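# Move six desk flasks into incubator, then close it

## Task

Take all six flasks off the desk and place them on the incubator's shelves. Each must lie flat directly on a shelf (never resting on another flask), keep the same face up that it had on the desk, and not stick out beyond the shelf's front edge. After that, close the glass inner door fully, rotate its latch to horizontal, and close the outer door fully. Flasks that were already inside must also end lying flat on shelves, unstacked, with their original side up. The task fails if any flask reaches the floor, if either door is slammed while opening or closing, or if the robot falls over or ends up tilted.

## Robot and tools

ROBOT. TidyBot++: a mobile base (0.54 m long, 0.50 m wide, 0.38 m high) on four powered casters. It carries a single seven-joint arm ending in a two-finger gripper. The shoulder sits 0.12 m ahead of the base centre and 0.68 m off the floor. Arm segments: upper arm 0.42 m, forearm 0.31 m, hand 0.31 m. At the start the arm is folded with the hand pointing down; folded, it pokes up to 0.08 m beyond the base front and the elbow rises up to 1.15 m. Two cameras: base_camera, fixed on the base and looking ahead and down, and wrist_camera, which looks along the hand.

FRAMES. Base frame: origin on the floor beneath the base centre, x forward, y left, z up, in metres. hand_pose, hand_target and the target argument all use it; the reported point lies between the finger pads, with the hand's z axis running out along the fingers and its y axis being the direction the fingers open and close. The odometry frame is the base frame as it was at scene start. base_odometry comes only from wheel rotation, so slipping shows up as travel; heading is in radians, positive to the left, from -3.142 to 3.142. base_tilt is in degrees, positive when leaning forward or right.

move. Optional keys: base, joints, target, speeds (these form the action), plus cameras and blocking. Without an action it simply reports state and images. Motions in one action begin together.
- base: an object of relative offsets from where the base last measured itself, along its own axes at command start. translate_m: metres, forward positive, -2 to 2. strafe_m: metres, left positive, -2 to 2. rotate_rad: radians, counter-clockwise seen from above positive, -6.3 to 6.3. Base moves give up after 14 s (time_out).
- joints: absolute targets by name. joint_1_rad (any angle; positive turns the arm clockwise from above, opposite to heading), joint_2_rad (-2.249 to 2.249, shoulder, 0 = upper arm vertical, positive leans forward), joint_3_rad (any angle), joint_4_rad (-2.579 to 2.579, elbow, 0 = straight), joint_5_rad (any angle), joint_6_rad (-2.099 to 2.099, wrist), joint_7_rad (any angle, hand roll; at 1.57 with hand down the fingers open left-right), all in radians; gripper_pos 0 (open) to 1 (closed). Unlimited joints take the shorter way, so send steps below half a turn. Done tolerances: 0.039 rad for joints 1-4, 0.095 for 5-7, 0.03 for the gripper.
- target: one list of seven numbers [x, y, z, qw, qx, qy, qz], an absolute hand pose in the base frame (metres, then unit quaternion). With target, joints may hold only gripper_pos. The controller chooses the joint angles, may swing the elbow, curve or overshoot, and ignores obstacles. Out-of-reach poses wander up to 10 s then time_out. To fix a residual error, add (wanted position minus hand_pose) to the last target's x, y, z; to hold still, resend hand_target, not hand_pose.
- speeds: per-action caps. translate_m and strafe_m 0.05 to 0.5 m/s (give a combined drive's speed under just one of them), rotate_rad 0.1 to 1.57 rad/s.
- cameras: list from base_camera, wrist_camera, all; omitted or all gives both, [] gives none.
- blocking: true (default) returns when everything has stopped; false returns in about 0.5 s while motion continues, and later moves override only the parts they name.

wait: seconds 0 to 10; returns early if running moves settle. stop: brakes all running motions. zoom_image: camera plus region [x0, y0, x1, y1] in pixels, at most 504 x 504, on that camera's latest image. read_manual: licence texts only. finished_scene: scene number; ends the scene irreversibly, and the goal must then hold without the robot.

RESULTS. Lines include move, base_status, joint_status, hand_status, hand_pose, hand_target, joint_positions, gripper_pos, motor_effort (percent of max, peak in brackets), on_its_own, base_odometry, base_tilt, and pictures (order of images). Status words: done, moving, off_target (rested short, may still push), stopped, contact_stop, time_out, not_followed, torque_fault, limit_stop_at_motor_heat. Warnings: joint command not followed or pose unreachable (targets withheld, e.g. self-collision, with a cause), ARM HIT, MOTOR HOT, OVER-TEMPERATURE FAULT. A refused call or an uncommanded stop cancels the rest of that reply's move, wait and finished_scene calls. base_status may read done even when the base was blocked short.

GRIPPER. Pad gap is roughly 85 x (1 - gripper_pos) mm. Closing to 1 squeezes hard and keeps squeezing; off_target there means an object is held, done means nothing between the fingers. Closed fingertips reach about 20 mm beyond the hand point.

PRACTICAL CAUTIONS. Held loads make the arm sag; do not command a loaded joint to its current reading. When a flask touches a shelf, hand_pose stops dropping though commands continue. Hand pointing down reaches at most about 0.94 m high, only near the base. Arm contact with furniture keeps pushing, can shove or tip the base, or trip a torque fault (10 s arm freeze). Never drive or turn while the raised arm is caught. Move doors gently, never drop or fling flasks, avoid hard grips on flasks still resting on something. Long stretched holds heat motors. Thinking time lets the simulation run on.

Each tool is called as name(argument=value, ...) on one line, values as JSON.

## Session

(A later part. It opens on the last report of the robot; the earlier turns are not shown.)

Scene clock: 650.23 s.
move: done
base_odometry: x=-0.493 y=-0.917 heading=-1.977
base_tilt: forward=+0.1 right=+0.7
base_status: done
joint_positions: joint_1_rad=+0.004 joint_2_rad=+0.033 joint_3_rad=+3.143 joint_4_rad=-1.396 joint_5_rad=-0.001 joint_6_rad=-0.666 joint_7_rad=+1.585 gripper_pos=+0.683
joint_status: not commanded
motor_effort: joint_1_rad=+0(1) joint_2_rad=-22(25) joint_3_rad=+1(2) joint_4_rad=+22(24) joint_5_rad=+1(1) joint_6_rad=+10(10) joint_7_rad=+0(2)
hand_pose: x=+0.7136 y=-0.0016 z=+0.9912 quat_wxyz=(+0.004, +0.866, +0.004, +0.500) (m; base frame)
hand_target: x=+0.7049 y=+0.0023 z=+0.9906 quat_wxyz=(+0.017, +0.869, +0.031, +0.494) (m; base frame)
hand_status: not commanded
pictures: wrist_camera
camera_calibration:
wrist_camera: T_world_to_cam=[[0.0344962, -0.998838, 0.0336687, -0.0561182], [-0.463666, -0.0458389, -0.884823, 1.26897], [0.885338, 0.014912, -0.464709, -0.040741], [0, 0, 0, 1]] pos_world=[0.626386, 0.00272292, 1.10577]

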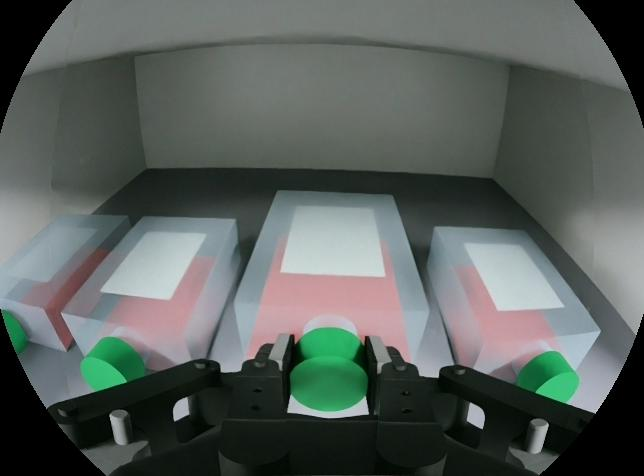

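move(joints={"joint_4_rad": -1.468, "joint_6_rad": -0.545}, cameras=[])

move(joints={"joint_4_rad": -1.488, "joint_6_rad": -0.53}, cameras=[])

move(joints={"joint_4_rad": -1.503, "joint_6_rad": -0.515}, cameras=["wrist_camera"])

Scene clock: 653.23 s.
move: done
base_odometry: x=-0.493 y=-0.917 heading=-1.977
base_tilt: forward=+0.1 right=+0.7
base_status: not commanded
joint_positions: joint_1_rad=+0.004 joint_2_rad=+0.033 joint_3_rad=+3.143 joint_4_rad=-1.460 joint_5_rad=-0.001 joint_6_rad=-0.585 joint_7_rad=+1.585 gripper_pos=+0.683
joint_status: all done
motor_effort: joint_1_rad=+0(1) joint_2_rad=-22(24) joint_3_rad=+0(1) joint_4_rad=+23(24) joint_5_rad=+1(1) joint_6_rad=+10(11) joint_7_rad=+0(1)
hand_pose: x=+0.7184 y=-0.0016 z=+0.9758 quat_wxyz=(+0.004, +0.862, +0.004, +0.507) (m; base frame)
hand_target: x=+0.7189 y=+0.0023 z=+0.9905 quat_wxyz=(+0.018, +0.849, +0.030, +0.527) (m; base frame)
hand_status: not commanded
pictures: none
No camera images: "cameras" was empty.

Scene clock: 653.87 s.
move: done
base_odometry: x=-0.493 y=-0.917 heading=-1.977
base_tilt: forward=+0.1 right=+0.7
base_status: not commanded
joint_positions: joint_1_rad=+0.004 joint_2_rad=+0.033 joint_3_rad=+3.143 joint_4_rad=-1.479 joint_5_rad=-0.001 joint_6_rad=-0.577 joint_7_rad=+1.585 gripper_pos=+0.683
joint_status: all done
motor_effort: joint_1_rad=+0(1) joint_2_rad=-22(24) joint_3_rad=+0(1) joint_4_rad=+23(24) joint_5_rad=+1(1) joint_6_rad=+10(10) joint_7_rad=+0(2)
hand_pose: x=+0.7172 y=-0.0016 z=+0.9669 quat_wxyz=(+0.004, +0.865, +0.004, +0.503) (m; base frame)
hand_target: x=+0.7187 y=+0.0023 z=+0.9828 quat_wxyz=(+0.018, +0.851, +0.030, +0.524) (m; base frame)
hand_status: not commanded
pictures: none
No camera images: "cameras" was empty.

Scene clock: 654.43 s.
move: done
base_odometry: x=-0.493 y=-0.917 heading=-1.977
base_tilt: forward=+0.1 right=+0.6
base_status: not commanded
joint_positions: joint_1_rad=+0.004 joint_2_rad=+0.033 joint_3_rad=+3.143 joint_4_rad=-1.491 joint_5_rad=-0.001 joint_6_rad=-0.563 joint_7_rad=+1.585 gripper_pos=+0.683
joint_status: all done
motor_effort: joint_1_rad=+0(1) joint_2_rad=-21(23) joint_3_rad=+1(1) joint_4_rad=+22(23) joint_5_rad=+1(1) joint_6_rad=+9(10) joint_7_rad=+0(1)
hand_pose: x=+0.7177 y=-0.0016 z=+0.9637 quat_wxyz=(+0.004, +0.864, +0.004, +0.503) (m; base frame)
hand_target: x=+0.7189 y=+0.0023 z=+0.9781 quat_wxyz=(+0.018, +0.851, +0.030, +0.524) (m; base frame)
hand_status: not commanded
pictures: wrist_camera
camera_calibration:
wrist_camera: T_world_to_cam=[[0.0339919, -0.998845, 0.033956, -0.0552677], [-0.456339, -0.0457389, -0.88863, 1.2449], [0.889157, 0.0147108, -0.457366, -0.0670346], [0, 0, 0, 1]] pos_world=[0.629581, 0.00272288, 1.07748]

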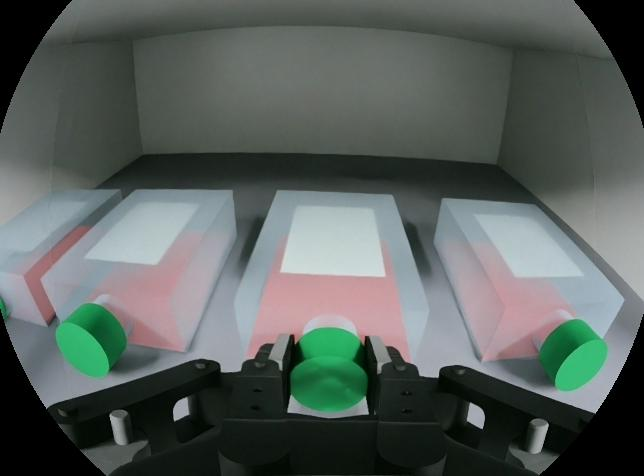

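move(joints={"joint_4_rad": -1.514, "joint_6_rad": -0.505}, cameras=[])

move(joints={"gripper_pos": 0.5, "joint_4_rad": -1.508}, cameras=["wrist_camera"])

move(base={"translate_m": -0.13}, speeds={"translate_m": 0.12}, cameras=["wrist_camera"])

Scene clock: 655.87 s.
move: done
base_odometry: x=-0.493 y=-0.917 heading=-1.977
base_tilt: forward=+0.1 right=+0.7
base_status: not commanded
joint_positions: joint_1_rad=+0.004 joint_2_rad=+0.032 joint_3_rad=+3.143 joint_4_rad=-1.497 joint_5_rad=-0.001 joint_6_rad=-0.552 joint_7_rad=+1.585 gripper_pos=+0.683
joint_status: all done
motor_effort: joint_1_rad=+0(1) joint_2_rad=-21(22) joint_3_rad=+1(1) joint_4_rad=+22(22) joint_5_rad=+1(1) joint_6_rad=+9(10) joint_7_rad=+0(1)
hand_pose: x=+0.7181 y=-0.0016 z=+0.9635 quat_wxyz=(+0.004, +0.863, +0.004, +0.506) (m; base frame)
hand_target: x=+0.7190 y=+0.0023 z=+0.9744 quat_wxyz=(+0.018, +0.851, +0.030, +0.524) (m; base frame)
hand_status: not commanded
pictures: none
No camera images: "cameras" was empty.

Scene clock: 656.60 s.
move: done
base_odometry: x=-0.493 y=-0.917 heading=-1.977
base_tilt: forward=+0.1 right=+0.7
base_status: not commanded
joint_positions: joint_1_rad=+0.004 joint_2_rad=+0.032 joint_3_rad=+3.143 joint_4_rad=-1.497 joint_5_rad=-0.001 joint_6_rad=-0.552 joint_7_rad=+1.585 gripper_pos=+0.500
joint_status: all done
motor_effort: joint_1_rad=+0(1) joint_2_rad=-22(22) joint_3_rad=+0(1) joint_4_rad=+22(22) joint_5_rad=+1(1) joint_6_rad=+9(9) joint_7_rad=+1(1)
hand_pose: x=+0.7181 y=-0.0016 z=+0.9635 quat_wxyz=(+0.004, +0.863, +0.004, +0.506) (m; base frame)
hand_target: x=+0.7197 y=+0.0023 z=+0.9779 quat_wxyz=(+0.018, +0.849, +0.030, +0.527) (m; base frame)
hand_status: not commanded
pictures: wrist_camera
camera_calibration:
wrist_camera: T_world_to_cam=[[0.0338454, -0.99884, 0.0342378, -0.0554481], [-0.451281, -0.0458397, -0.891204, 1.24378], [0.89174, 0.0147123, -0.452309, -0.0742442], [0, 0, 0, 1]] pos_world=[0.629377, 0.00272295, 1.07678]

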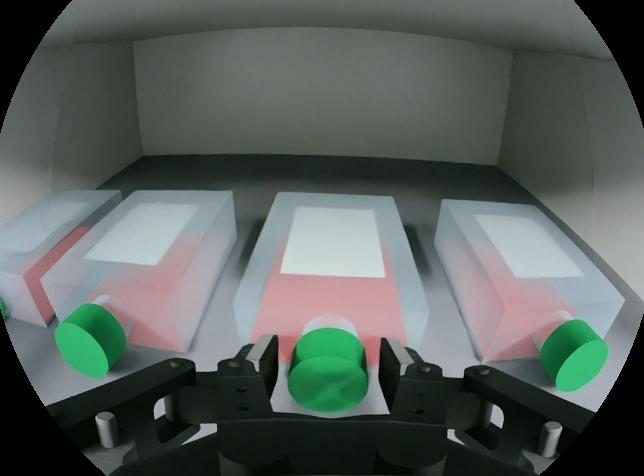

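Scene clock: 658.23 s.
move: done
base_odometry: x=-0.442 y=-0.797 heading=-1.976
base_tilt: forward=+0.1 right=+0.7
base_status: done
joint_positions: joint_1_rad=+0.004 joint_2_rad=+0.027 joint_3_rad=+3.143 joint_4_rad=-1.498 joint_5_rad=-0.001 joint_6_rad=-0.551 joint_7_rad=+1.585 gripper_pos=+0.500
joint_status: not commanded
motor_effort: joint_1_rad=+0(2) joint_2_rad=-21(25) joint_3_rad=+0(2) joint_4_rad=+22(22) joint_5_rad=+0(1) joint_6_rad=+9(10) joint_7_rad=+1(2)
hand_pose: x=+0.7167 y=-0.0016 z=+0.9667 quat_wxyz=(+0.004, +0.861, +0.004, +0.508) (m; base frame)
hand_target: x=+0.7197 y=+0.0023 z=+0.9779 quat_wxyz=(+0.018, +0.849, +0.030, +0.527) (m; base frame)
hand_status: not commanded
pictures: wrist_camera
camera_calibration:
wrist_camera: T_world_to_cam=[[0.0336512, -0.99884, 0.0344285, -0.0555569], [-0.446251, -0.0458399, -0.893733, 1.24486], [0.894275, 0.0147114, -0.447276, -0.0782589], [0, 0, 0, 1]] pos_world=[0.627373, 0.00272295, 1.07948]

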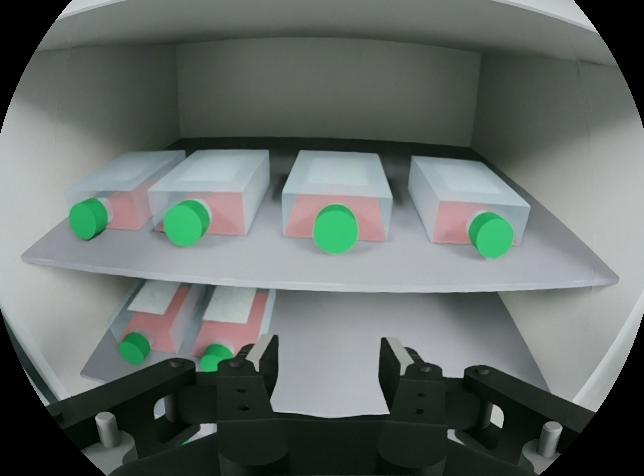

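move(base={"translate_m": -1.2}, joints={"joint_2_rad": -0.118, "joint_4_rad": -1.0535, "joint_6_rad": -1.8, "joint_7_rad": 1.765, "gripper_pos": 0.2}, cameras=[])

move(base={"rotate_rad": 1.604}, cameras=[])

move(base={"translate_m": 1.325, "strafe_m": -0.109})

Scene clock: 672.53 s.
move: done
base_odometry: x=+0.032 y=+0.306 heading=-1.976
base_tilt: forward=+0.0 right=+0.7
base_status: done
joint_positions: joint_1_rad=+0.004 joint_2_rad=-0.118 joint_3_rad=+3.143 joint_4_rad=-1.059 joint_5_rad=-0.001 joint_6_rad=-1.741 joint_7_rad=+1.710 gripper_pos=+0.200
joint_status: all done
motor_effort: joint_1_rad=+0(1) joint_2_rad=-10(25) joint_3_rad=+1(1) joint_4_rad=+16(23) joint_5_rad=+1(1) joint_6_rad=+5(9) joint_7_rad=+1(2)
hand_pose: x=+0.4615 y=-0.0001 z=+1.0058 quat_wxyz=(+0.016, +0.972, +0.065, +0.227) (m; base frame)
hand_target: x=+0.4455 y=+0.0019 z=+1.0002 quat_wxyz=(+0.020, +0.975, +0.096, +0.201) (m; base frame)
hand_status: not commanded
pictures: none
No camera images: "cameras" was empty.

Scene clock: 674.87 s.
move: done
base_odometry: x=+0.032 y=+0.306 heading=-0.373
base_tilt: forward=+0.1 right=+0.7
base_status: done
joint_positions: joint_1_rad=+0.002 joint_2_rad=-0.115 joint_3_rad=+3.141 joint_4_rad=-1.059 joint_5_rad=-0.001 joint_6_rad=-1.741 joint_7_rad=+1.710 gripper_pos=+0.200
joint_status: not commanded
motor_effort: joint_1_rad=+0(2) joint_2_rad=-11(14) joint_3_rad=+1(2) joint_4_rad=+16(17) joint_5_rad=+1(2) joint_6_rad=+5(6) joint_7_rad=+0(1)
hand_pose: x=+0.4625 y=+0.0014 z=+1.0047 quat_wxyz=(+0.015, +0.972, +0.067, +0.226) (m; base frame)
hand_target: x=+0.4455 y=+0.0019 z=+1.0002 quat_wxyz=(+0.020, +0.975, +0.096, +0.201) (m; base frame)
hand_status: not commanded
pictures: none
No camera images: "cameras" was empty.

Scene clock: 678.63 s.
move: done
base_odometry: x=+1.226 y=-0.279 heading=-0.373
base_tilt: forward=+0.1 right=+0.7
base_status: done
joint_positions: joint_1_rad=+0.002 joint_2_rad=-0.111 joint_3_rad=+3.141 joint_4_rad=-1.059 joint_5_rad=-0.001 joint_6_rad=-1.743 joint_7_rad=+1.710 gripper_pos=+0.200
joint_status: not commanded
motor_effort: joint_1_rad=-1(1) joint_2_rad=-11(14) joint_3_rad=+1(1) joint_4_rad=+16(17) joint_5_rad=+1(1) joint_6_rad=+5(6) joint_7_rad=+1(2)
hand_pose: x=+0.4633 y=+0.0014 z=+1.0031 quat_wxyz=(+0.015, +0.972, +0.067, +0.223) (m; base frame)
hand_target: x=+0.4455 y=+0.0019 z=+1.0002 quat_wxyz=(+0.020, +0.975, +0.096, +0.201) (m; base frame)
hand_status: not commanded
pictures: base_camera, wrist_camera
camera_calibration:
wrist_camera: T_world_to_cam=[[0.163522, -0.984739, 0.0595779, -0.130736], [-0.867911, -0.172308, -0.465877, 0.930774], [0.469033, 0.0244729, -0.882842, 0.798522], [0, 0, 0, 1]] pos_world=[0.454673, 0.0120975, 1.14638]

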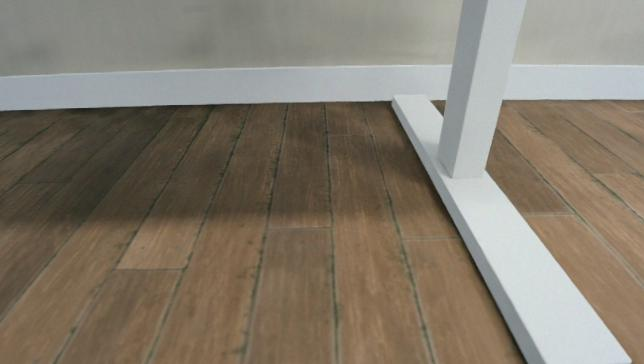

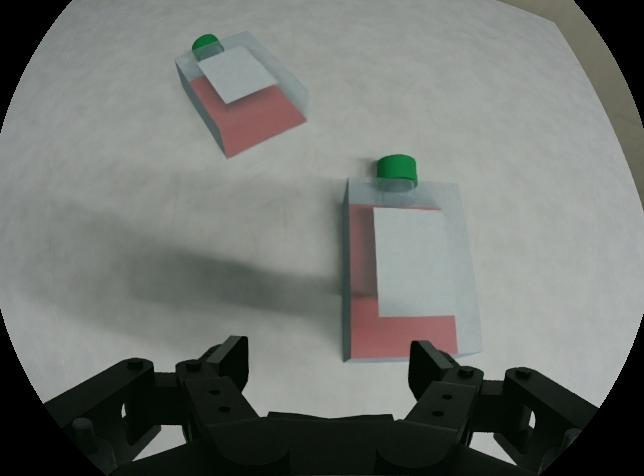

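zoom_image(camera="wrist_camera", region=[320, 140, 500, 380])

Scaled by 2.100.

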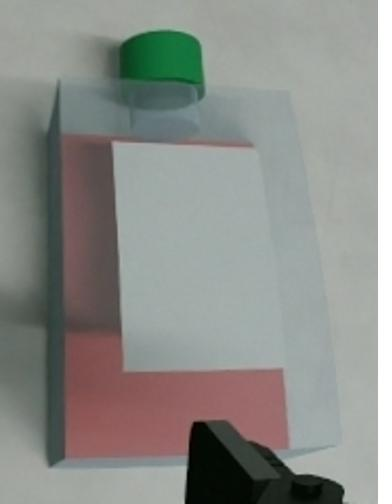

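move()

Scene clock: 689.07 s.
base_odometry: x=+1.226 y=-0.279 heading=-0.373
base_tilt: forward=+0.2 right=+0.6
base_status: done
joint_positions: joint_1_rad=+0.002 joint_2_rad=-0.111 joint_3_rad=+3.141 joint_4_rad=-1.059 joint_5_rad=-0.001 joint_6_rad=-1.743 joint_7_rad=+1.710 gripper_pos=+0.200
joint_status: not commanded
motor_effort: joint_1_rad=+0(1) joint_2_rad=-11(14) joint_3_rad=+0(1) joint_4_rad=+16(17) joint_5_rad=+1(1) joint_6_rad=+5(6) joint_7_rad=+1(2)
hand_pose: x=+0.4633 y=+0.0014 z=+1.0031 quat_wxyz=(+0.015, +0.972, +0.067, +0.223) (m; base frame)
hand_target: x=+0.4455 y=+0.0019 z=+1.0002 quat_wxyz=(+0.020, +0.975, +0.096, +0.201) (m; base frame)
hand_status: not commanded
pictures: base_camera, wrist_camera
camera_calibration:
wrist_camera: T_world_to_cam=[[0.163522, -0.984739, 0.0595779, -0.130736], [-0.867911, -0.172308, -0.465877, 0.930774], [0.469033, 0.0244729, -0.882842, 0.798522], [0, 0, 0, 1]] pos_world=[0.454673, 0.0120975, 1.14638]

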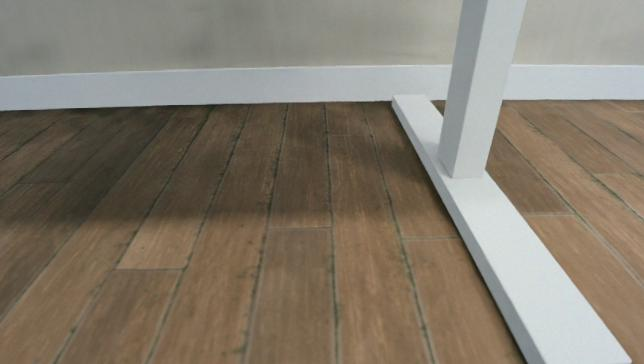

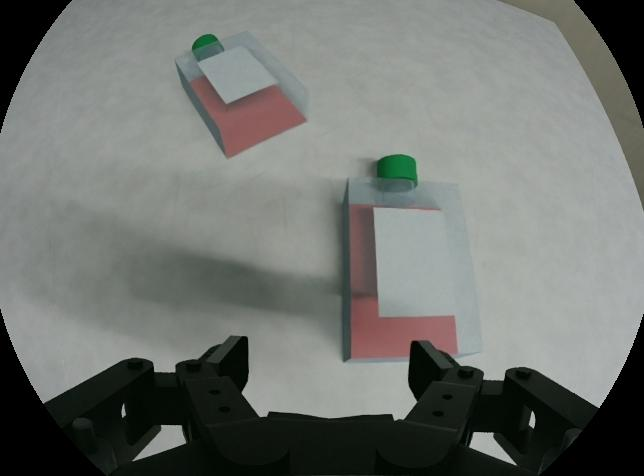

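move(base={"translate_m": 0.185, "strafe_m": -0.030}, speeds={"translate_m": 0.25}, joints={"joint_7_rad": 1.73}, cameras=["wrist_camera"])

move(joints={"joint_2_rad": -0.11, "joint_4_rad": -1.16, "joint_6_rad": -1.74}, cameras=["wrist_camera"])

Scene clock: 697.27 s.
move: time_out
base_odometry: x=+1.371 y=-0.364 heading=-0.372
base_tilt: forward=+0.1 right=+0.7
base_status: translate_m time_out (by the wheels' count: +0.166 of +0.185); the other done
joint_positions: joint_1_rad=+0.002 joint_2_rad=-0.110 joint_3_rad=+3.141 joint_4_rad=-1.057 joint_5_rad=-0.001 joint_6_rad=-1.748 joint_7_rad=+1.707 gripper_pos=+0.200
joint_status: all done
motor_effort: joint_1_rad=+0(3) joint_2_rad=-11(27) joint_3_rad=+1(4) joint_4_rad=+16(22) joint_5_rad=+1(2) joint_6_rad=+5(8) joint_7_rad=+0(2)
hand_pose: x=+0.4624 y=+0.0014 z=+1.0029 quat_wxyz=(+0.015, +0.973, +0.066, +0.221) (m; base frame)
hand_target: x=+0.4455 y=+0.0019 z=+1.0002 quat_wxyz=(+0.016, +0.976, +0.079, +0.201) (m; base frame)
hand_status: not commanded
pictures: wrist_camera
camera_calibration:
wrist_camera: T_world_to_cam=[[0.160943, -0.985281, 0.0576152, -0.127436], [-0.870112, -0.169199, -0.4629, 0.927901], [0.465835, 0.024369, -0.884536, 0.802021], [0, 0, 0, 1]] pos_world=[0.454279, 0.0118959, 1.14628]

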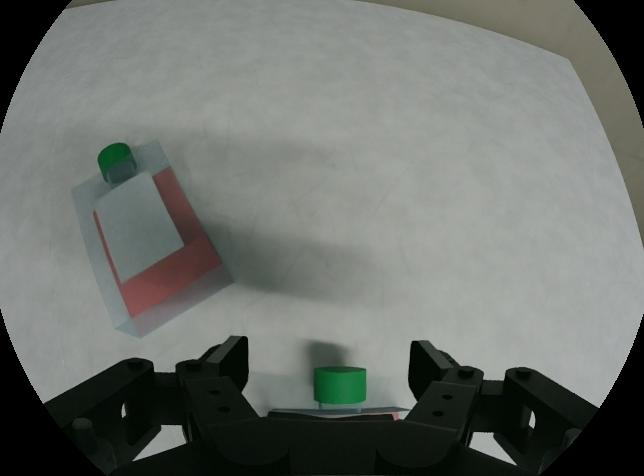

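not run: a stop that you did not command came earlier in this reply.

move(cameras=["base_camera"])

Scene clock: 698.63 s.
base_odometry: x=+1.371 y=-0.364 heading=-0.372
base_tilt: forward=+0.0 right=+0.7
base_status: translate_m time_out (by the wheels' count: +0.166 of +0.185); the other done
joint_positions: joint_1_rad=+0.002 joint_2_rad=-0.110 joint_3_rad=+3.141 joint_4_rad=-1.057 joint_5_rad=-0.001 joint_6_rad=-1.748 joint_7_rad=+1.707 gripper_pos=+0.200
joint_status: all done
motor_effort: joint_1_rad=+0(3) joint_2_rad=-11(27) joint_3_rad=+1(4) joint_4_rad=+16(22) joint_5_rad=+1(2) joint_6_rad=+5(8) joint_7_rad=+1(2)
hand_pose: x=+0.4624 y=+0.0014 z=+1.0029 quat_wxyz=(+0.015, +0.973, +0.066, +0.221) (m; base frame)
hand_target: x=+0.4455 y=+0.0019 z=+1.0002 quat_wxyz=(+0.016, +0.976, +0.079, +0.201) (m; base frame)
hand_status: not commanded
pictures: base_camera

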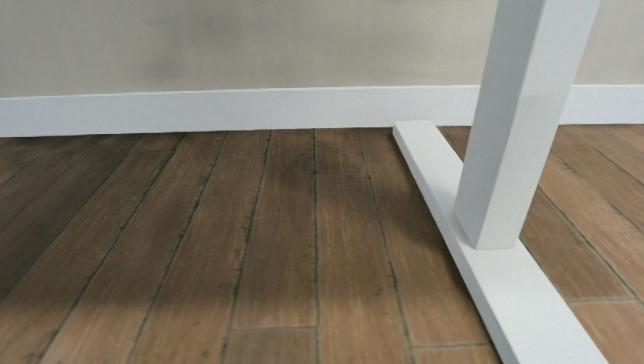

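move(base={"translate_m": -0.015}, speeds={"translate_m": 0.1}, joints={"joint_1_rad": 0.03}, cameras=["wrist_camera"])

move(joints={"joint_1_rad": 0.03, "joint_2_rad": -0.02, "joint_4_rad": -1.09, "joint_6_rad": -1.72, "joint_7_rad": 1.76}, cameras=["wrist_camera"])

Scene clock: 708.43 s.
move: done
base_odometry: x=+1.357 y=-0.358 heading=-0.372
base_tilt: forward=+0.1 right=+0.6
base_status: done
joint_positions: joint_1_rad=+0.024 joint_2_rad=-0.117 joint_3_rad=+3.141 joint_4_rad=-1.057 joint_5_rad=-0.001 joint_6_rad=-1.748 joint_7_rad=+1.707 gripper_pos=+0.200
joint_status: all done
motor_effort: joint_1_rad=+0(2) joint_2_rad=-11(16) joint_3_rad=+1(1) joint_4_rad=+16(17) joint_5_rad=+1(1) joint_6_rad=+5(6) joint_7_rad=+1(1)
hand_pose: x=+0.4601 y=-0.0061 z=+1.0052 quat_wxyz=(+0.017, +0.973, +0.055, +0.224) (m; base frame)
hand_target: x=+0.4454 y=-0.0079 z=+1.0002 quat_wxyz=(+0.019, +0.977, +0.064, +0.201) (m; base frame)
hand_status: not commanded
pictures: wrist_camera
camera_calibration:
wrist_camera: T_world_to_cam=[[0.139029, -0.988548, 0.0586834, -0.125508], [-0.870592, -0.150251, -0.468502, 0.931676], [0.471954, 0.0140459, -0.881511, 0.799342], [0, 0, 0, 1]] pos_world=[0.451307, 0.00468736, 1.14849]

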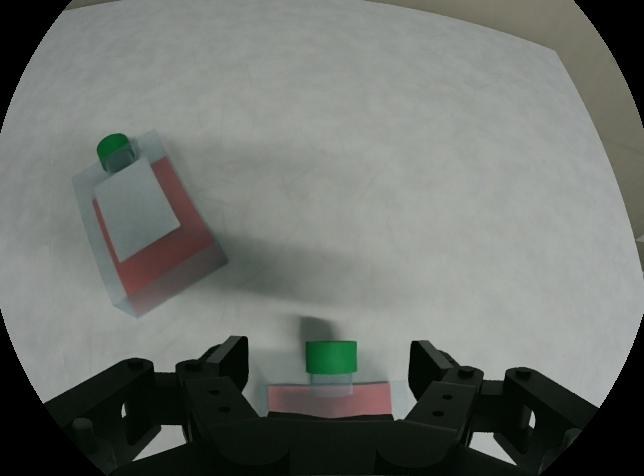

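Scene clock: 709.47 s.
move: done
base_odometry: x=+1.357 y=-0.358 heading=-0.372
base_tilt: forward=+0.1 right=+0.7
base_status: not commanded
joint_positions: joint_1_rad=+0.024 joint_2_rad=-0.014 joint_3_rad=+3.141 joint_4_rad=-1.080 joint_5_rad=-0.001 joint_6_rad=-1.746 joint_7_rad=+1.711 gripper_pos=+0.200
joint_status: all done
motor_effort: joint_1_rad=+0(1) joint_2_rad=-14(19) joint_3_rad=+1(1) joint_4_rad=+17(18) joint_5_rad=+1(1) joint_6_rad=+4(6) joint_7_rad=+0(2)
hand_pose: x=+0.4890 y=-0.0068 z=+0.9600 quat_wxyz=(+0.013, +0.985, +0.058, +0.164) (m; base frame)
hand_target: x=+0.4934 y=-0.0093 z=+0.9612 quat_wxyz=(+0.019, +0.981, +0.079, +0.174) (m; base frame)
hand_status: not commanded
pictures: wrist_camera
camera_calibration:
wrist_camera: T_world_to_cam=[[0.149275, -0.987999, 0.0396792, -0.114367], [-0.921117, -0.153537, -0.357728, 0.853942], [0.359527, 0.0168505, -0.932983, 0.850304], [0, 0, 0, 1]] pos_world=[0.497945, 0.00378873, 1.10334]

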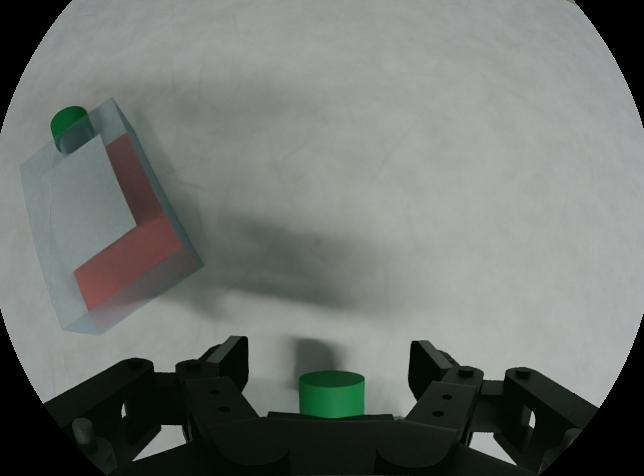

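move(joints={"joint_4_rad": -1.155, "joint_6_rad": -1.685, "joint_1_rad": 0.035}, cameras=["wrist_camera"])

Scene clock: 712.10 s.
move: done
base_odometry: x=+1.357 y=-0.358 heading=-0.372
base_tilt: forward=+0.1 right=+0.6
base_status: not commanded
joint_positions: joint_1_rad=+0.024 joint_2_rad=-0.014 joint_3_rad=+3.141 joint_4_rad=-1.144 joint_5_rad=-0.001 joint_6_rad=-1.734 joint_7_rad=+1.711 gripper_pos=+0.200
joint_status: all done
motor_effort: joint_1_rad=+0(1) joint_2_rad=-15(17) joint_3_rad=+1(1) joint_4_rad=+17(18) joint_5_rad=+1(1) joint_6_rad=+4(5) joint_7_rad=+0(2)
hand_pose: x=+0.4827 y=-0.0066 z=+0.9371 quat_wxyz=(+0.011, +0.989, +0.058, +0.138) (m; base frame)
hand_target: x=+0.4938 y=-0.0112 z=+0.9398 quat_wxyz=(+0.018, +0.984, +0.077, +0.159) (m; base frame)
hand_status: not commanded
pictures: wrist_camera
camera_calibration:
wrist_camera: T_world_to_cam=[[0.151136, -0.98804, 0.0305671, -0.104687], [-0.938571, -0.153136, -0.309249, 0.802885], [0.310231, 0.0180492, -0.95049, 0.871363], [0, 0, 0, 1]] pos_world=[0.499062, 0.00378833, 1.07971]

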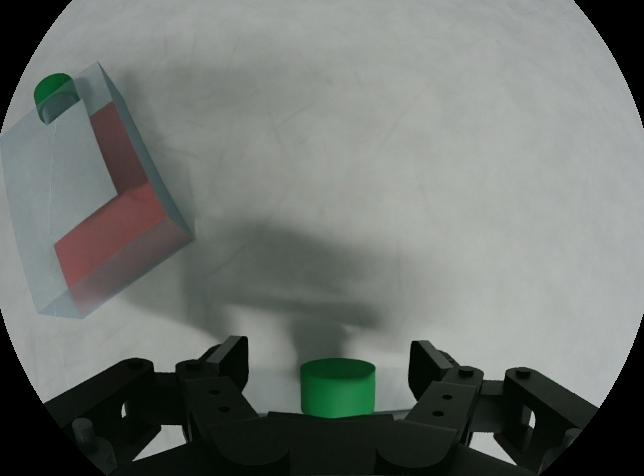

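move(joints={"joint_4_rad": -1.168}, cameras=[])

move(joints={"gripper_pos": 0.66}, cameras=["wrist_camera"])

move(joints={"gripper_pos": 0.74}, cameras=["wrist_camera"])

Scene clock: 714.23 s.
move: done
base_odometry: x=+1.357 y=-0.358 heading=-0.372
base_tilt: forward=+0.1 right=+0.7
base_status: not commanded
joint_positions: joint_1_rad=+0.024 joint_2_rad=-0.014 joint_3_rad=+3.141 joint_4_rad=-1.156 joint_5_rad=-0.001 joint_6_rad=-1.734 joint_7_rad=+1.711 gripper_pos=+0.200
joint_status: all done
motor_effort: joint_1_rad=-1(1) joint_2_rad=-15(16) joint_3_rad=+1(1) joint_4_rad=+17(18) joint_5_rad=+1(1) joint_6_rad=+4(4) joint_7_rad=+0(1)
hand_pose: x=+0.4808 y=-0.0066 z=+0.9329 quat_wxyz=(+0.010, +0.989, +0.058, +0.132) (m; base frame)
hand_target: x=+0.4916 y=-0.0111 z=+0.9349 quat_wxyz=(+0.017, +0.985, +0.077, +0.153) (m; base frame)
hand_status: not commanded
pictures: none
No camera images: "cameras" was empty.

Scene clock: 715.03 s.
move: done
base_odometry: x=+1.357 y=-0.358 heading=-0.372
base_tilt: forward=+0.1 right=+0.7
base_status: not commanded
joint_positions: joint_1_rad=+0.024 joint_2_rad=-0.014 joint_3_rad=+3.141 joint_4_rad=-1.156 joint_5_rad=-0.001 joint_6_rad=-1.733 joint_7_rad=+1.711 gripper_pos=+0.656
joint_status: all done
motor_effort: joint_1_rad=+0(1) joint_2_rad=-14(16) joint_3_rad=+1(1) joint_4_rad=+16(17) joint_5_rad=+1(1) joint_6_rad=+3(4) joint_7_rad=+0(2)
hand_pose: x=+0.4808 y=-0.0066 z=+0.9330 quat_wxyz=(+0.010, +0.989, +0.058, +0.132) (m; base frame)
hand_target: x=+0.4916 y=-0.0111 z=+0.9349 quat_wxyz=(+0.017, +0.985, +0.077, +0.153) (m; base frame)
hand_status: not commanded
pictures: wrist_camera
camera_calibration:
wrist_camera: T_world_to_cam=[[0.151418, -0.988053, 0.028711, -0.102643], [-0.941867, -0.153032, -0.29911, 0.791953], [0.299931, 0.0182488, -0.953786, 0.876171], [0, 0, 0, 1]] pos_world=[0.498666, 0.00378825, 1.07551]

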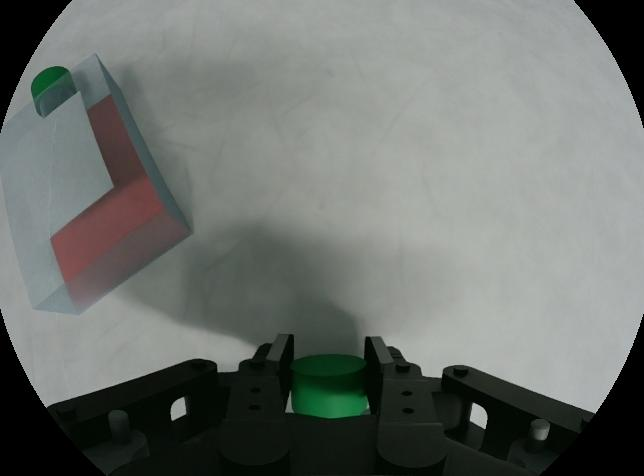

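Scene clock: 715.53 s.
move: off_target
base_odometry: x=+1.357 y=-0.358 heading=-0.372
base_tilt: forward=+0.1 right=+0.7
base_status: not commanded
joint_positions: joint_1_rad=+0.024 joint_2_rad=-0.016 joint_3_rad=+3.141 joint_4_rad=-1.156 joint_5_rad=-0.001 joint_6_rad=-1.733 joint_7_rad=+1.711 gripper_pos=+0.687
joint_status: gripper_pos off_target (ended at +0.687, target +0.740)
motor_effort: joint_1_rad=+0(1) joint_2_rad=-13(16) joint_3_rad=+1(1) joint_4_rad=+16(17) joint_5_rad=+1(1) joint_6_rad=+4(4) joint_7_rad=+0(1)
hand_pose: x=+0.4806 y=-0.0066 z=+0.9336 quat_wxyz=(+0.010, +0.989, +0.058, +0.133) (m; base frame)
hand_target: x=+0.4916 y=-0.0111 z=+0.9349 quat_wxyz=(+0.017, +0.985, +0.077, +0.153) (m; base frame)
hand_status: not commanded
pictures: wrist_camera
camera_calibration:
wrist_camera: T_world_to_cam=[[0.151363, -0.988052, 0.0290135, -0.102895], [-0.941269, -0.153035, -0.300987, 0.793446], [0.301831, 0.0182488, -0.953187, 0.875177], [0, 0, 0, 1]] pos_world=[0.498265, 0.00378825, 1.07601]

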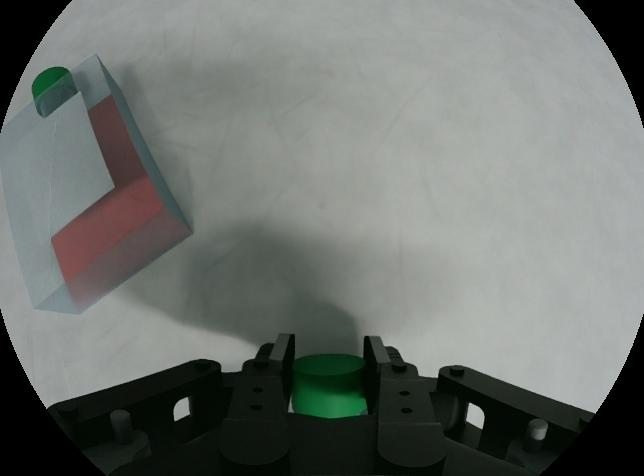

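move(joints={"gripper_pos": 0.80}, cameras=[])

move(joints={"joint_4_rad": -1.13}, cameras=[])

move(base={"translate_m": -0.09}, speeds={"translate_m": 0.1}, cameras=["wrist_camera"])

move(joints={"joint_4_rad": -1.166}, cameras=["wrist_camera"])

Scene clock: 717.13 s.
move: off_target
base_odometry: x=+1.357 y=-0.358 heading=-0.372
base_tilt: forward=+0.1 right=+0.7
base_status: not commanded
joint_positions: joint_1_rad=+0.024 joint_2_rad=-0.016 joint_3_rad=+3.141 joint_4_rad=-1.156 joint_5_rad=-0.001 joint_6_rad=-1.733 joint_7_rad=+1.711 gripper_pos=+0.687
joint_status: gripper_pos off_target (ended at +0.687, target +0.800)
motor_effort: joint_1_rad=+1(1) joint_2_rad=-14(15) joint_3_rad=+0(1) joint_4_rad=+16(16) joint_5_rad=+1(1) joint_6_rad=+4(4) joint_7_rad=+0(1)
hand_pose: x=+0.4806 y=-0.0066 z=+0.9335 quat_wxyz=(+0.010, +0.989, +0.058, +0.133) (m; base frame)
hand_target: x=+0.4916 y=-0.0111 z=+0.9349 quat_wxyz=(+0.017, +0.985, +0.077, +0.153) (m; base frame)
hand_status: not commanded
pictures: none
No camera images: "cameras" was empty.

Scene clock: 717.80 s.
move: done
base_odometry: x=+1.357 y=-0.358 heading=-0.372
base_tilt: forward=+0.1 right=+0.7
base_status: not commanded
joint_positions: joint_1_rad=+0.024 joint_2_rad=-0.016 joint_3_rad=+3.141 joint_4_rad=-1.137 joint_5_rad=-0.001 joint_6_rad=-1.733 joint_7_rad=+1.711 gripper_pos=+0.687
joint_status: all done
motor_effort: joint_1_rad=+0(1) joint_2_rad=-15(16) joint_3_rad=+1(1) joint_4_rad=+17(18) joint_5_rad=+1(1) joint_6_rad=+4(4) joint_7_rad=+0(1)
hand_pose: x=+0.4837 y=-0.0066 z=+0.9405 quat_wxyz=(+0.011, +0.988, +0.058, +0.143) (m; base frame)
hand_target: x=+0.4977 y=-0.0113 z=+0.9495 quat_wxyz=(+0.019, +0.982, +0.077, +0.171) (m; base frame)
hand_status: not commanded
pictures: none
No camera images: "cameras" was empty.

Scene clock: 719.20 s.
move: done
base_odometry: x=+1.273 y=-0.326 heading=-0.372
base_tilt: forward=+0.1 right=+0.7
base_status: done
joint_positions: joint_1_rad=+0.024 joint_2_rad=-0.015 joint_3_rad=+3.141 joint_4_rad=-1.137 joint_5_rad=-0.001 joint_6_rad=-1.733 joint_7_rad=+1.711 gripper_pos=+0.687
joint_status: not commanded
motor_effort: joint_1_rad=+0(1) joint_2_rad=-16(18) joint_3_rad=+1(1) joint_4_rad=+18(18) joint_5_rad=+1(1) joint_6_rad=+4(5) joint_7_rad=+1(1)
hand_pose: x=+0.4840 y=-0.0069 z=+0.9403 quat_wxyz=(+0.011, +0.988, +0.058, +0.142) (m; base frame)
hand_target: x=+0.4977 y=-0.0113 z=+0.9495 quat_wxyz=(+0.019, +0.982, +0.077, +0.171) (m; base frame)
hand_status: not commanded
pictures: wrist_camera
camera_calibration:
wrist_camera: T_world_to_cam=[[0.150237, -0.988125, 0.0322285, -0.106336], [-0.935659, -0.152638, -0.318187, 0.8121], [0.319328, 0.0176486, -0.94748, 0.86671], [0, 0, 0, 1]] pos_world=[0.49906, 0.00358812, 1.08302]

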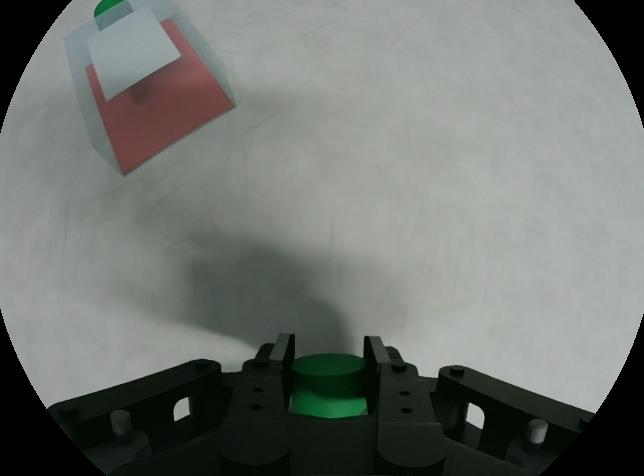

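Scene clock: 720.10 s.
move: done
base_odometry: x=+1.273 y=-0.326 heading=-0.372
base_tilt: forward=+0.1 right=+0.7
base_status: not commanded
joint_positions: joint_1_rad=+0.024 joint_2_rad=-0.016 joint_3_rad=+3.141 joint_4_rad=-1.157 joint_5_rad=-0.001 joint_6_rad=-1.732 joint_7_rad=+1.711 gripper_pos=+0.687
joint_status: all done
motor_effort: joint_1_rad=+0(1) joint_2_rad=-13(17) joint_3_rad=+1(1) joint_4_rad=+16(19) joint_5_rad=+1(1) joint_6_rad=+3(4) joint_7_rad=+0(1)
hand_pose: x=+0.4808 y=-0.0068 z=+0.9333 quat_wxyz=(+0.010, +0.989, +0.058, +0.134) (m; base frame)
hand_target: x=+0.4920 y=-0.0111 z=+0.9356 quat_wxyz=(+0.017, +0.985, +0.077, +0.154) (m; base frame)
hand_status: not commanded
pictures: wrist_camera
camera_calibration:
wrist_camera: T_world_to_cam=[[0.150822, -0.988132, 0.0291151, -0.102957], [-0.941229, -0.152543, -0.30136, 0.793924], [0.302225, 0.0180479, -0.953066, 0.874604], [0, 0, 0, 1]] pos_world=[0.498466, 0.00358801, 1.07581]

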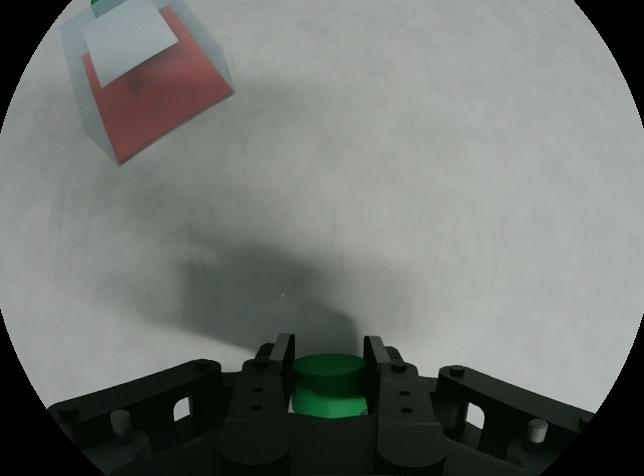

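move(joints={"gripper_pos": 0.42}, cameras=[])

move(joints={"joint_2_rad": 0.09, "joint_4_rad": -1.02, "joint_6_rad": -1.96}, cameras=["wrist_camera"])

move(joints={"joint_2_rad": 0.21, "joint_4_rad": -0.873, "joint_6_rad": -2.099}, cameras=["wrist_camera"])

Scene clock: 727.07 s.
move: done
base_odometry: x=+1.273 y=-0.326 heading=-0.372
base_tilt: forward=+0.1 right=+0.6
base_status: not commanded
joint_positions: joint_1_rad=+0.024 joint_2_rad=-0.016 joint_3_rad=+3.141 joint_4_rad=-1.157 joint_5_rad=-0.001 joint_6_rad=-1.731 joint_7_rad=+1.711 gripper_pos=+0.420
joint_status: all done
motor_effort: joint_1_rad=+0(1) joint_2_rad=-15(16) joint_3_rad=+0(1) joint_4_rad=+17(17) joint_5_rad=+1(1) joint_6_rad=+4(4) joint_7_rad=+1(1)
hand_pose: x=+0.4808 y=-0.0068 z=+0.9334 quat_wxyz=(+0.010, +0.989, +0.058, +0.134) (m; base frame)
hand_target: x=+0.4920 y=-0.0111 z=+0.9356 quat_wxyz=(+0.017, +0.985, +0.077, +0.154) (m; base frame)
hand_status: not commanded
pictures: none
No camera images: "cameras" was empty.

Scene clock: 728.17 s.
move: done
base_odometry: x=+1.273 y=-0.326 heading=-0.372
base_tilt: forward=+0.1 right=+0.7
base_status: not commanded
joint_positions: joint_1_rad=+0.024 joint_2_rad=+0.087 joint_3_rad=+3.141 joint_4_rad=-1.030 joint_5_rad=-0.001 joint_6_rad=-1.901 joint_7_rad=+1.711 gripper_pos=+0.420
joint_status: all done
motor_effort: joint_1_rad=-1(1) joint_2_rad=-18(20) joint_3_rad=+1(1) joint_4_rad=+16(18) joint_5_rad=+1(1) joint_6_rad=+3(4) joint_7_rad=+0(1)
hand_pose: x=+0.4763 y=-0.0067 z=+0.9300 quat_wxyz=(+0.004, +0.996, +0.059, +0.062) (m; base frame)
hand_target: x=+0.4605 y=-0.0101 z=+0.9302 quat_wxyz=(+0.004, +0.996, +0.078, +0.036) (m; base frame)
hand_status: not commanded
pictures: wrist_camera
camera_calibration:
wrist_camera: T_world_to_cam=[[0.153386, -0.988159, 0.00370824, -0.0796999], [-0.974899, -0.151938, -0.162745, 0.675764], [0.161381, 0.0213476, -0.986661, 0.971125], [0, 0, 0, 1]] pos_world=[0.514306, 0.00318717, 1.06844]

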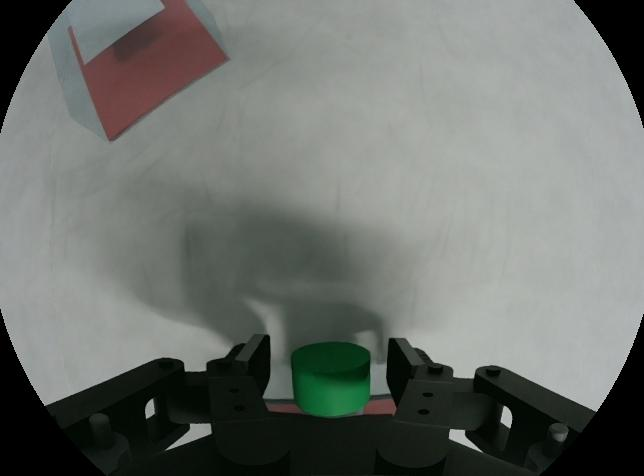

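Scene clock: 729.57 s.
move: done
base_odometry: x=+1.273 y=-0.326 heading=-0.372
base_tilt: forward=+0.1 right=+0.7
base_status: not commanded
joint_positions: joint_1_rad=+0.024 joint_2_rad=+0.210 joint_3_rad=+3.141 joint_4_rad=-0.883 joint_5_rad=-0.001 joint_6_rad=-2.039 joint_7_rad=+1.711 gripper_pos=+0.420
joint_status: all done
motor_effort: joint_1_rad=-1(1) joint_2_rad=-22(24) joint_3_rad=+1(1) joint_4_rad=+15(17) joint_5_rad=+1(1) joint_6_rad=+2(3) joint_7_rad=+0(1)
hand_pose: x=+0.4889 y=-0.0071 z=+0.9264 quat_wxyz=(+0.000, +0.998, +0.059, +0.004) (m; base frame)
hand_target: x=+0.4717 y=-0.0105 z=+0.9296 quat_wxyz=(-0.002, +0.997, +0.078, -0.020) (m; base frame)
hand_status: not commanded
pictures: wrist_camera
camera_calibration:
wrist_camera: T_world_to_cam=[[0.15283, -0.988112, -0.01667, -0.0627794], [-0.987125, -0.151829, -0.0503299, 0.589153], [0.0472006, 0.0241473, -0.998594, 1.03243], [0, 0, 0, 1]] pos_world=[0.54243, 0.00248666, 1.05959]

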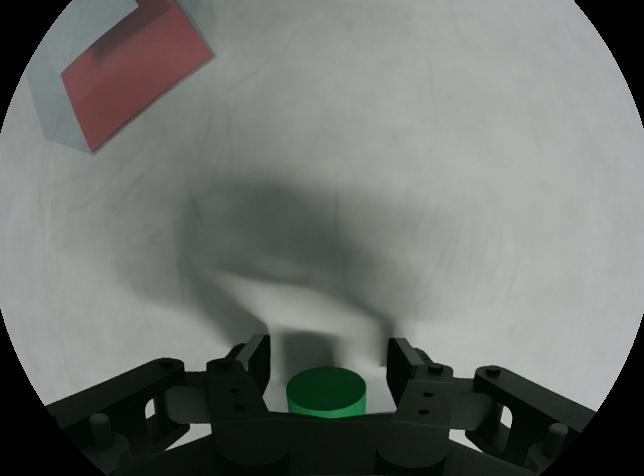

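move(joints={"joint_2_rad": 0.19, "joint_4_rad": -0.90, "joint_6_rad": -2.099}, cameras=["wrist_camera"])

move(joints={"gripper_pos": 0.78}, cameras=["wrist_camera"])

Scene clock: 731.57 s.
move: done
base_odometry: x=+1.273 y=-0.326 heading=-0.372
base_tilt: forward=+0.1 right=+0.6
base_status: not commanded
joint_positions: joint_1_rad=+0.024 joint_2_rad=+0.205 joint_3_rad=+3.141 joint_4_rad=-0.896 joint_5_rad=-0.001 joint_6_rad=-2.041 joint_7_rad=+1.711 gripper_pos=+0.420
joint_status: all done
motor_effort: joint_1_rad=-1(1) joint_2_rad=-21(23) joint_3_rad=+1(1) joint_4_rad=+15(16) joint_5_rad=+1(1) joint_6_rad=+2(2) joint_7_rad=+0(1)
hand_pose: x=+0.4847 y=-0.0070 z=+0.9248 quat_wxyz=(-0.001, +0.998, +0.059, +0.000) (m; base frame)
hand_target: x=+0.4623 y=-0.0102 z=+0.9295 quat_wxyz=(-0.003, +0.997, +0.078, -0.024) (m; base frame)
hand_status: not commanded
pictures: wrist_camera
camera_calibration:
wrist_camera: T_world_to_cam=[[0.152675, -0.988107, -0.0183199, -0.0604594], [-0.987557, -0.15183, -0.0409699, 0.576635], [0.0377011, 0.024347, -0.998992, 1.03601], [0, 0, 0, 1]] pos_world=[0.539632, 0.00258663, 1.05748]

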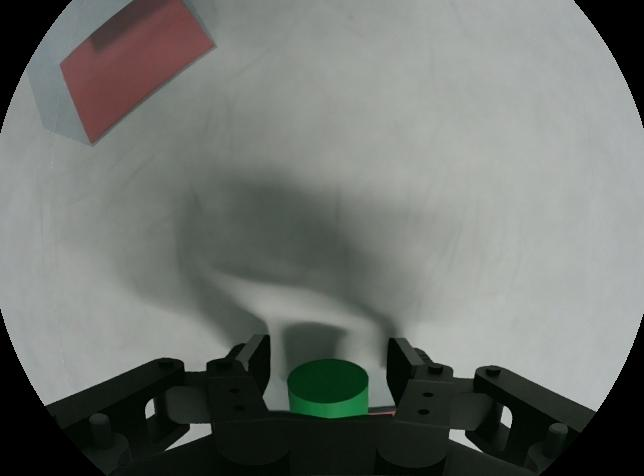

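Scene clock: 732.30 s.
move: off_target
base_odometry: x=+1.273 y=-0.326 heading=-0.372
base_tilt: forward=+0.1 right=+0.7
base_status: not commanded
joint_positions: joint_1_rad=+0.025 joint_2_rad=+0.203 joint_3_rad=+3.141 joint_4_rad=-0.895 joint_5_rad=-0.001 joint_6_rad=-2.042 joint_7_rad=+1.711 gripper_pos=+0.686
joint_status: gripper_pos off_target (ended at +0.686, target +0.780)
motor_effort: joint_1_rad=+0(2) joint_2_rad=-22(22) joint_3_rad=+1(1) joint_4_rad=+15(16) joint_5_rad=+1(2) joint_6_rad=+2(2) joint_7_rad=+0(2)
hand_pose: x=+0.4841 y=-0.0070 z=+0.9258 quat_wxyz=(-0.001, +0.998, +0.059, +0.001) (m; base frame)
hand_target: x=+0.4623 y=-0.0102 z=+0.9295 quat_wxyz=(-0.003, +0.997, +0.078, -0.024) (m; base frame)
hand_status: not commanded
pictures: wrist_camera
camera_calibration:
wrist_camera: T_world_to_cam=[[0.152619, -0.988124, -0.0178433, -0.0607591], [-0.987467, -0.151733, -0.0434244, 0.578246], [0.0402013, 0.0242471, -0.998897, 1.0358], [0, 0, 0, 1]] pos_world=[0.538632, 0.0025866, 1.05868]

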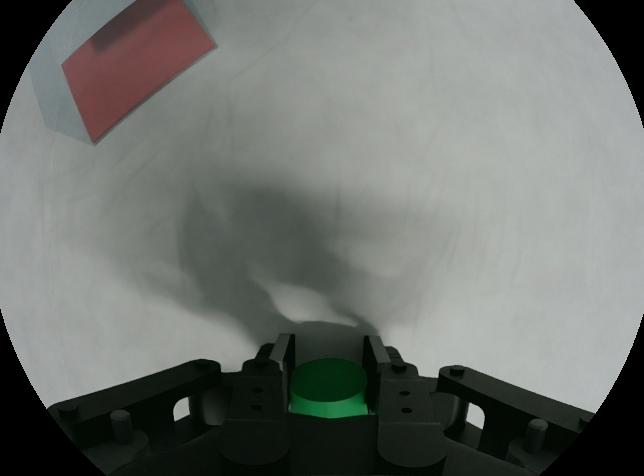

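move(joints={"joint_4_rad": -0.85, "joint_6_rad": -2.07}, cameras=["wrist_camera"])

move(joints={"joint_7_rad": 3.1}, cameras=["wrist_camera"])

move(joints={"joint_7_rad": 4.68}, cameras=["wrist_camera"])

Scene clock: 734.37 s.
move: done
base_odometry: x=+1.273 y=-0.326 heading=-0.372
base_tilt: forward=+0.1 right=+0.7
base_status: not commanded
joint_positions: joint_1_rad=+0.025 joint_2_rad=+0.202 joint_3_rad=+3.141 joint_4_rad=-0.856 joint_5_rad=-0.001 joint_6_rad=-2.042 joint_7_rad=+1.711 gripper_pos=+0.686
joint_status: all done
motor_effort: joint_1_rad=+0(1) joint_2_rad=-22(23) joint_3_rad=+1(1) joint_4_rad=+16(17) joint_5_rad=+1(1) joint_6_rad=+2(2) joint_7_rad=+1(1)
hand_pose: x=+0.4905 y=-0.0071 z=+0.9371 quat_wxyz=(+0.001, +0.998, +0.059, +0.021) (m; base frame)
hand_target: x=+0.4792 y=-0.0108 z=+0.9430 quat_wxyz=(+0.002, +0.997, +0.078, +0.016) (m; base frame)
hand_status: not commanded
pictures: wrist_camera
camera_calibration:
wrist_camera: T_world_to_cam=[[0.15324, -0.98813, -0.0108345, -0.0686345], [-0.984937, -0.151838, -0.0827282, 0.620665], [0.0801011, 0.0233486, -0.996513, 1.02508], [0, 0, 0, 1]] pos_world=[0.539724, 0.0024868, 1.0721]

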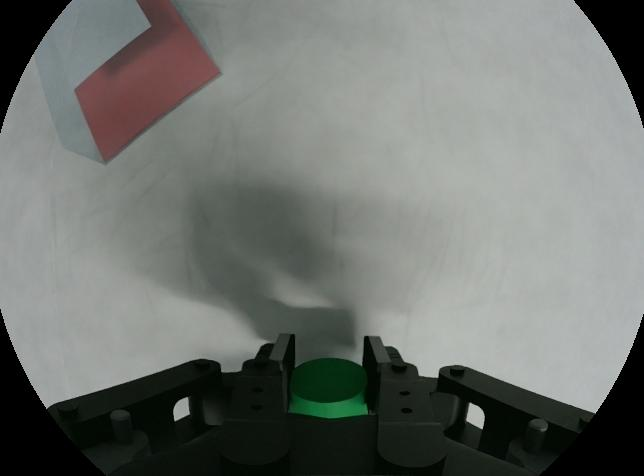

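Scene clock: 736.30 s.
move: done
base_odometry: x=+1.273 y=-0.326 heading=-0.372
base_tilt: forward=+0.1 right=+0.6
base_status: not commanded
joint_positions: joint_1_rad=+0.025 joint_2_rad=+0.202 joint_3_rad=+3.141 joint_4_rad=-0.856 joint_5_rad=-0.001 joint_6_rad=-2.042 joint_7_rad=+3.046 gripper_pos=+0.686
joint_status: all done
motor_effort: joint_1_rad=+0(1) joint_2_rad=-21(22) joint_3_rad=+1(1) joint_4_rad=+16(16) joint_5_rad=+1(1) joint_6_rad=+2(2) joint_7_rad=+1(2)
hand_pose: x=+0.4905 y=-0.0071 z=+0.9371 quat_wxyz=(+0.014, +0.748, +0.664, +0.016) (m; base frame)
hand_target: x=+0.4792 y=-0.0108 z=+0.9430 quat_wxyz=(+0.011, +0.733, +0.680, +0.011) (m; base frame)
hand_status: not commanded
pictures: wrist_camera
camera_calibration:
wrist_camera: T_world_to_cam=[[0.99622, -0.0832168, 0.0249183, -0.509162], [-0.0820342, -0.995603, -0.0452229, 0.136578], [0.028572, 0.0430078, -0.998666, 1.05247], [0, 0, 0, 1]] pos_world=[0.48837, 0.0483422, 1.06993]

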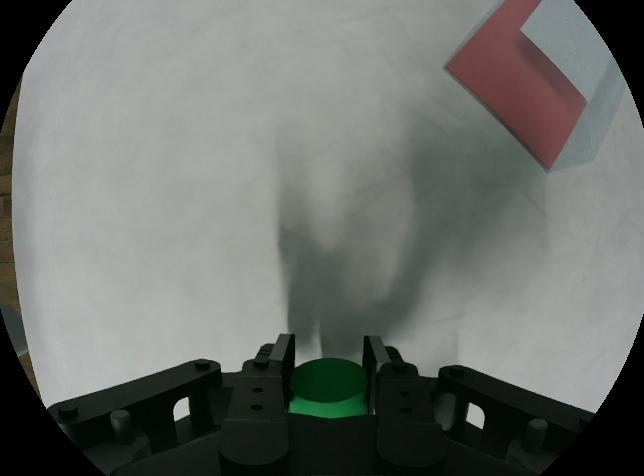

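Scene clock: 738.43 s.
move: done
base_odometry: x=+1.273 y=-0.326 heading=-0.372
base_tilt: forward=+0.1 right=+0.7
base_status: not commanded
joint_positions: joint_1_rad=+0.025 joint_2_rad=+0.202 joint_3_rad=+3.141 joint_4_rad=-0.856 joint_5_rad=-0.001 joint_6_rad=-2.042 joint_7_rad=+4.625 gripper_pos=+0.686
joint_status: all done
motor_effort: joint_1_rad=+0(1) joint_2_rad=-21(22) joint_3_rad=+1(1) joint_4_rad=+16(16) joint_5_rad=+1(1) joint_6_rad=+2(2) joint_7_rad=+1(2)
hand_pose: x=+0.4905 y=-0.0071 z=+0.9371 quat_wxyz=(+0.021, +0.055, +0.998, +0.001) (m; base frame)
hand_target: x=+0.4792 y=-0.0108 z=+0.9430 quat_wxyz=(+0.016, +0.033, +0.999, +0.000) (m; base frame)
hand_status: not commanded
pictures: wrist_camera
camera_calibration:
wrist_camera: T_world_to_cam=[[0.074774, 0.997113, -0.0132474, -0.0137527], [0.9972, -0.0747753, 0.000392127, -0.428995], [-0.000599586, -0.0132397, -0.999912, 1.06755], [0, 0, 0, 1]] pos_world=[0.429462, -0.00423123, 1.06745]

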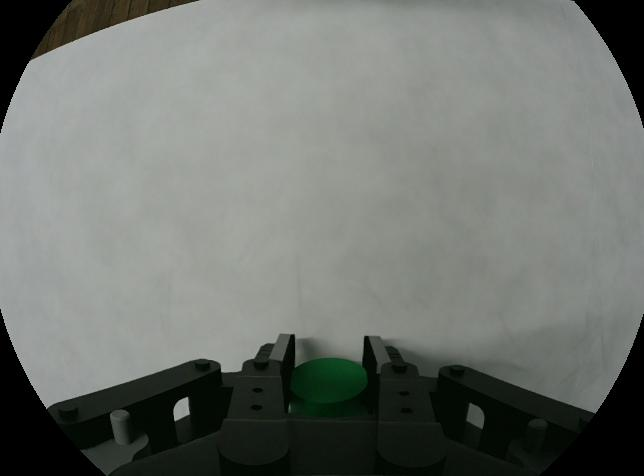

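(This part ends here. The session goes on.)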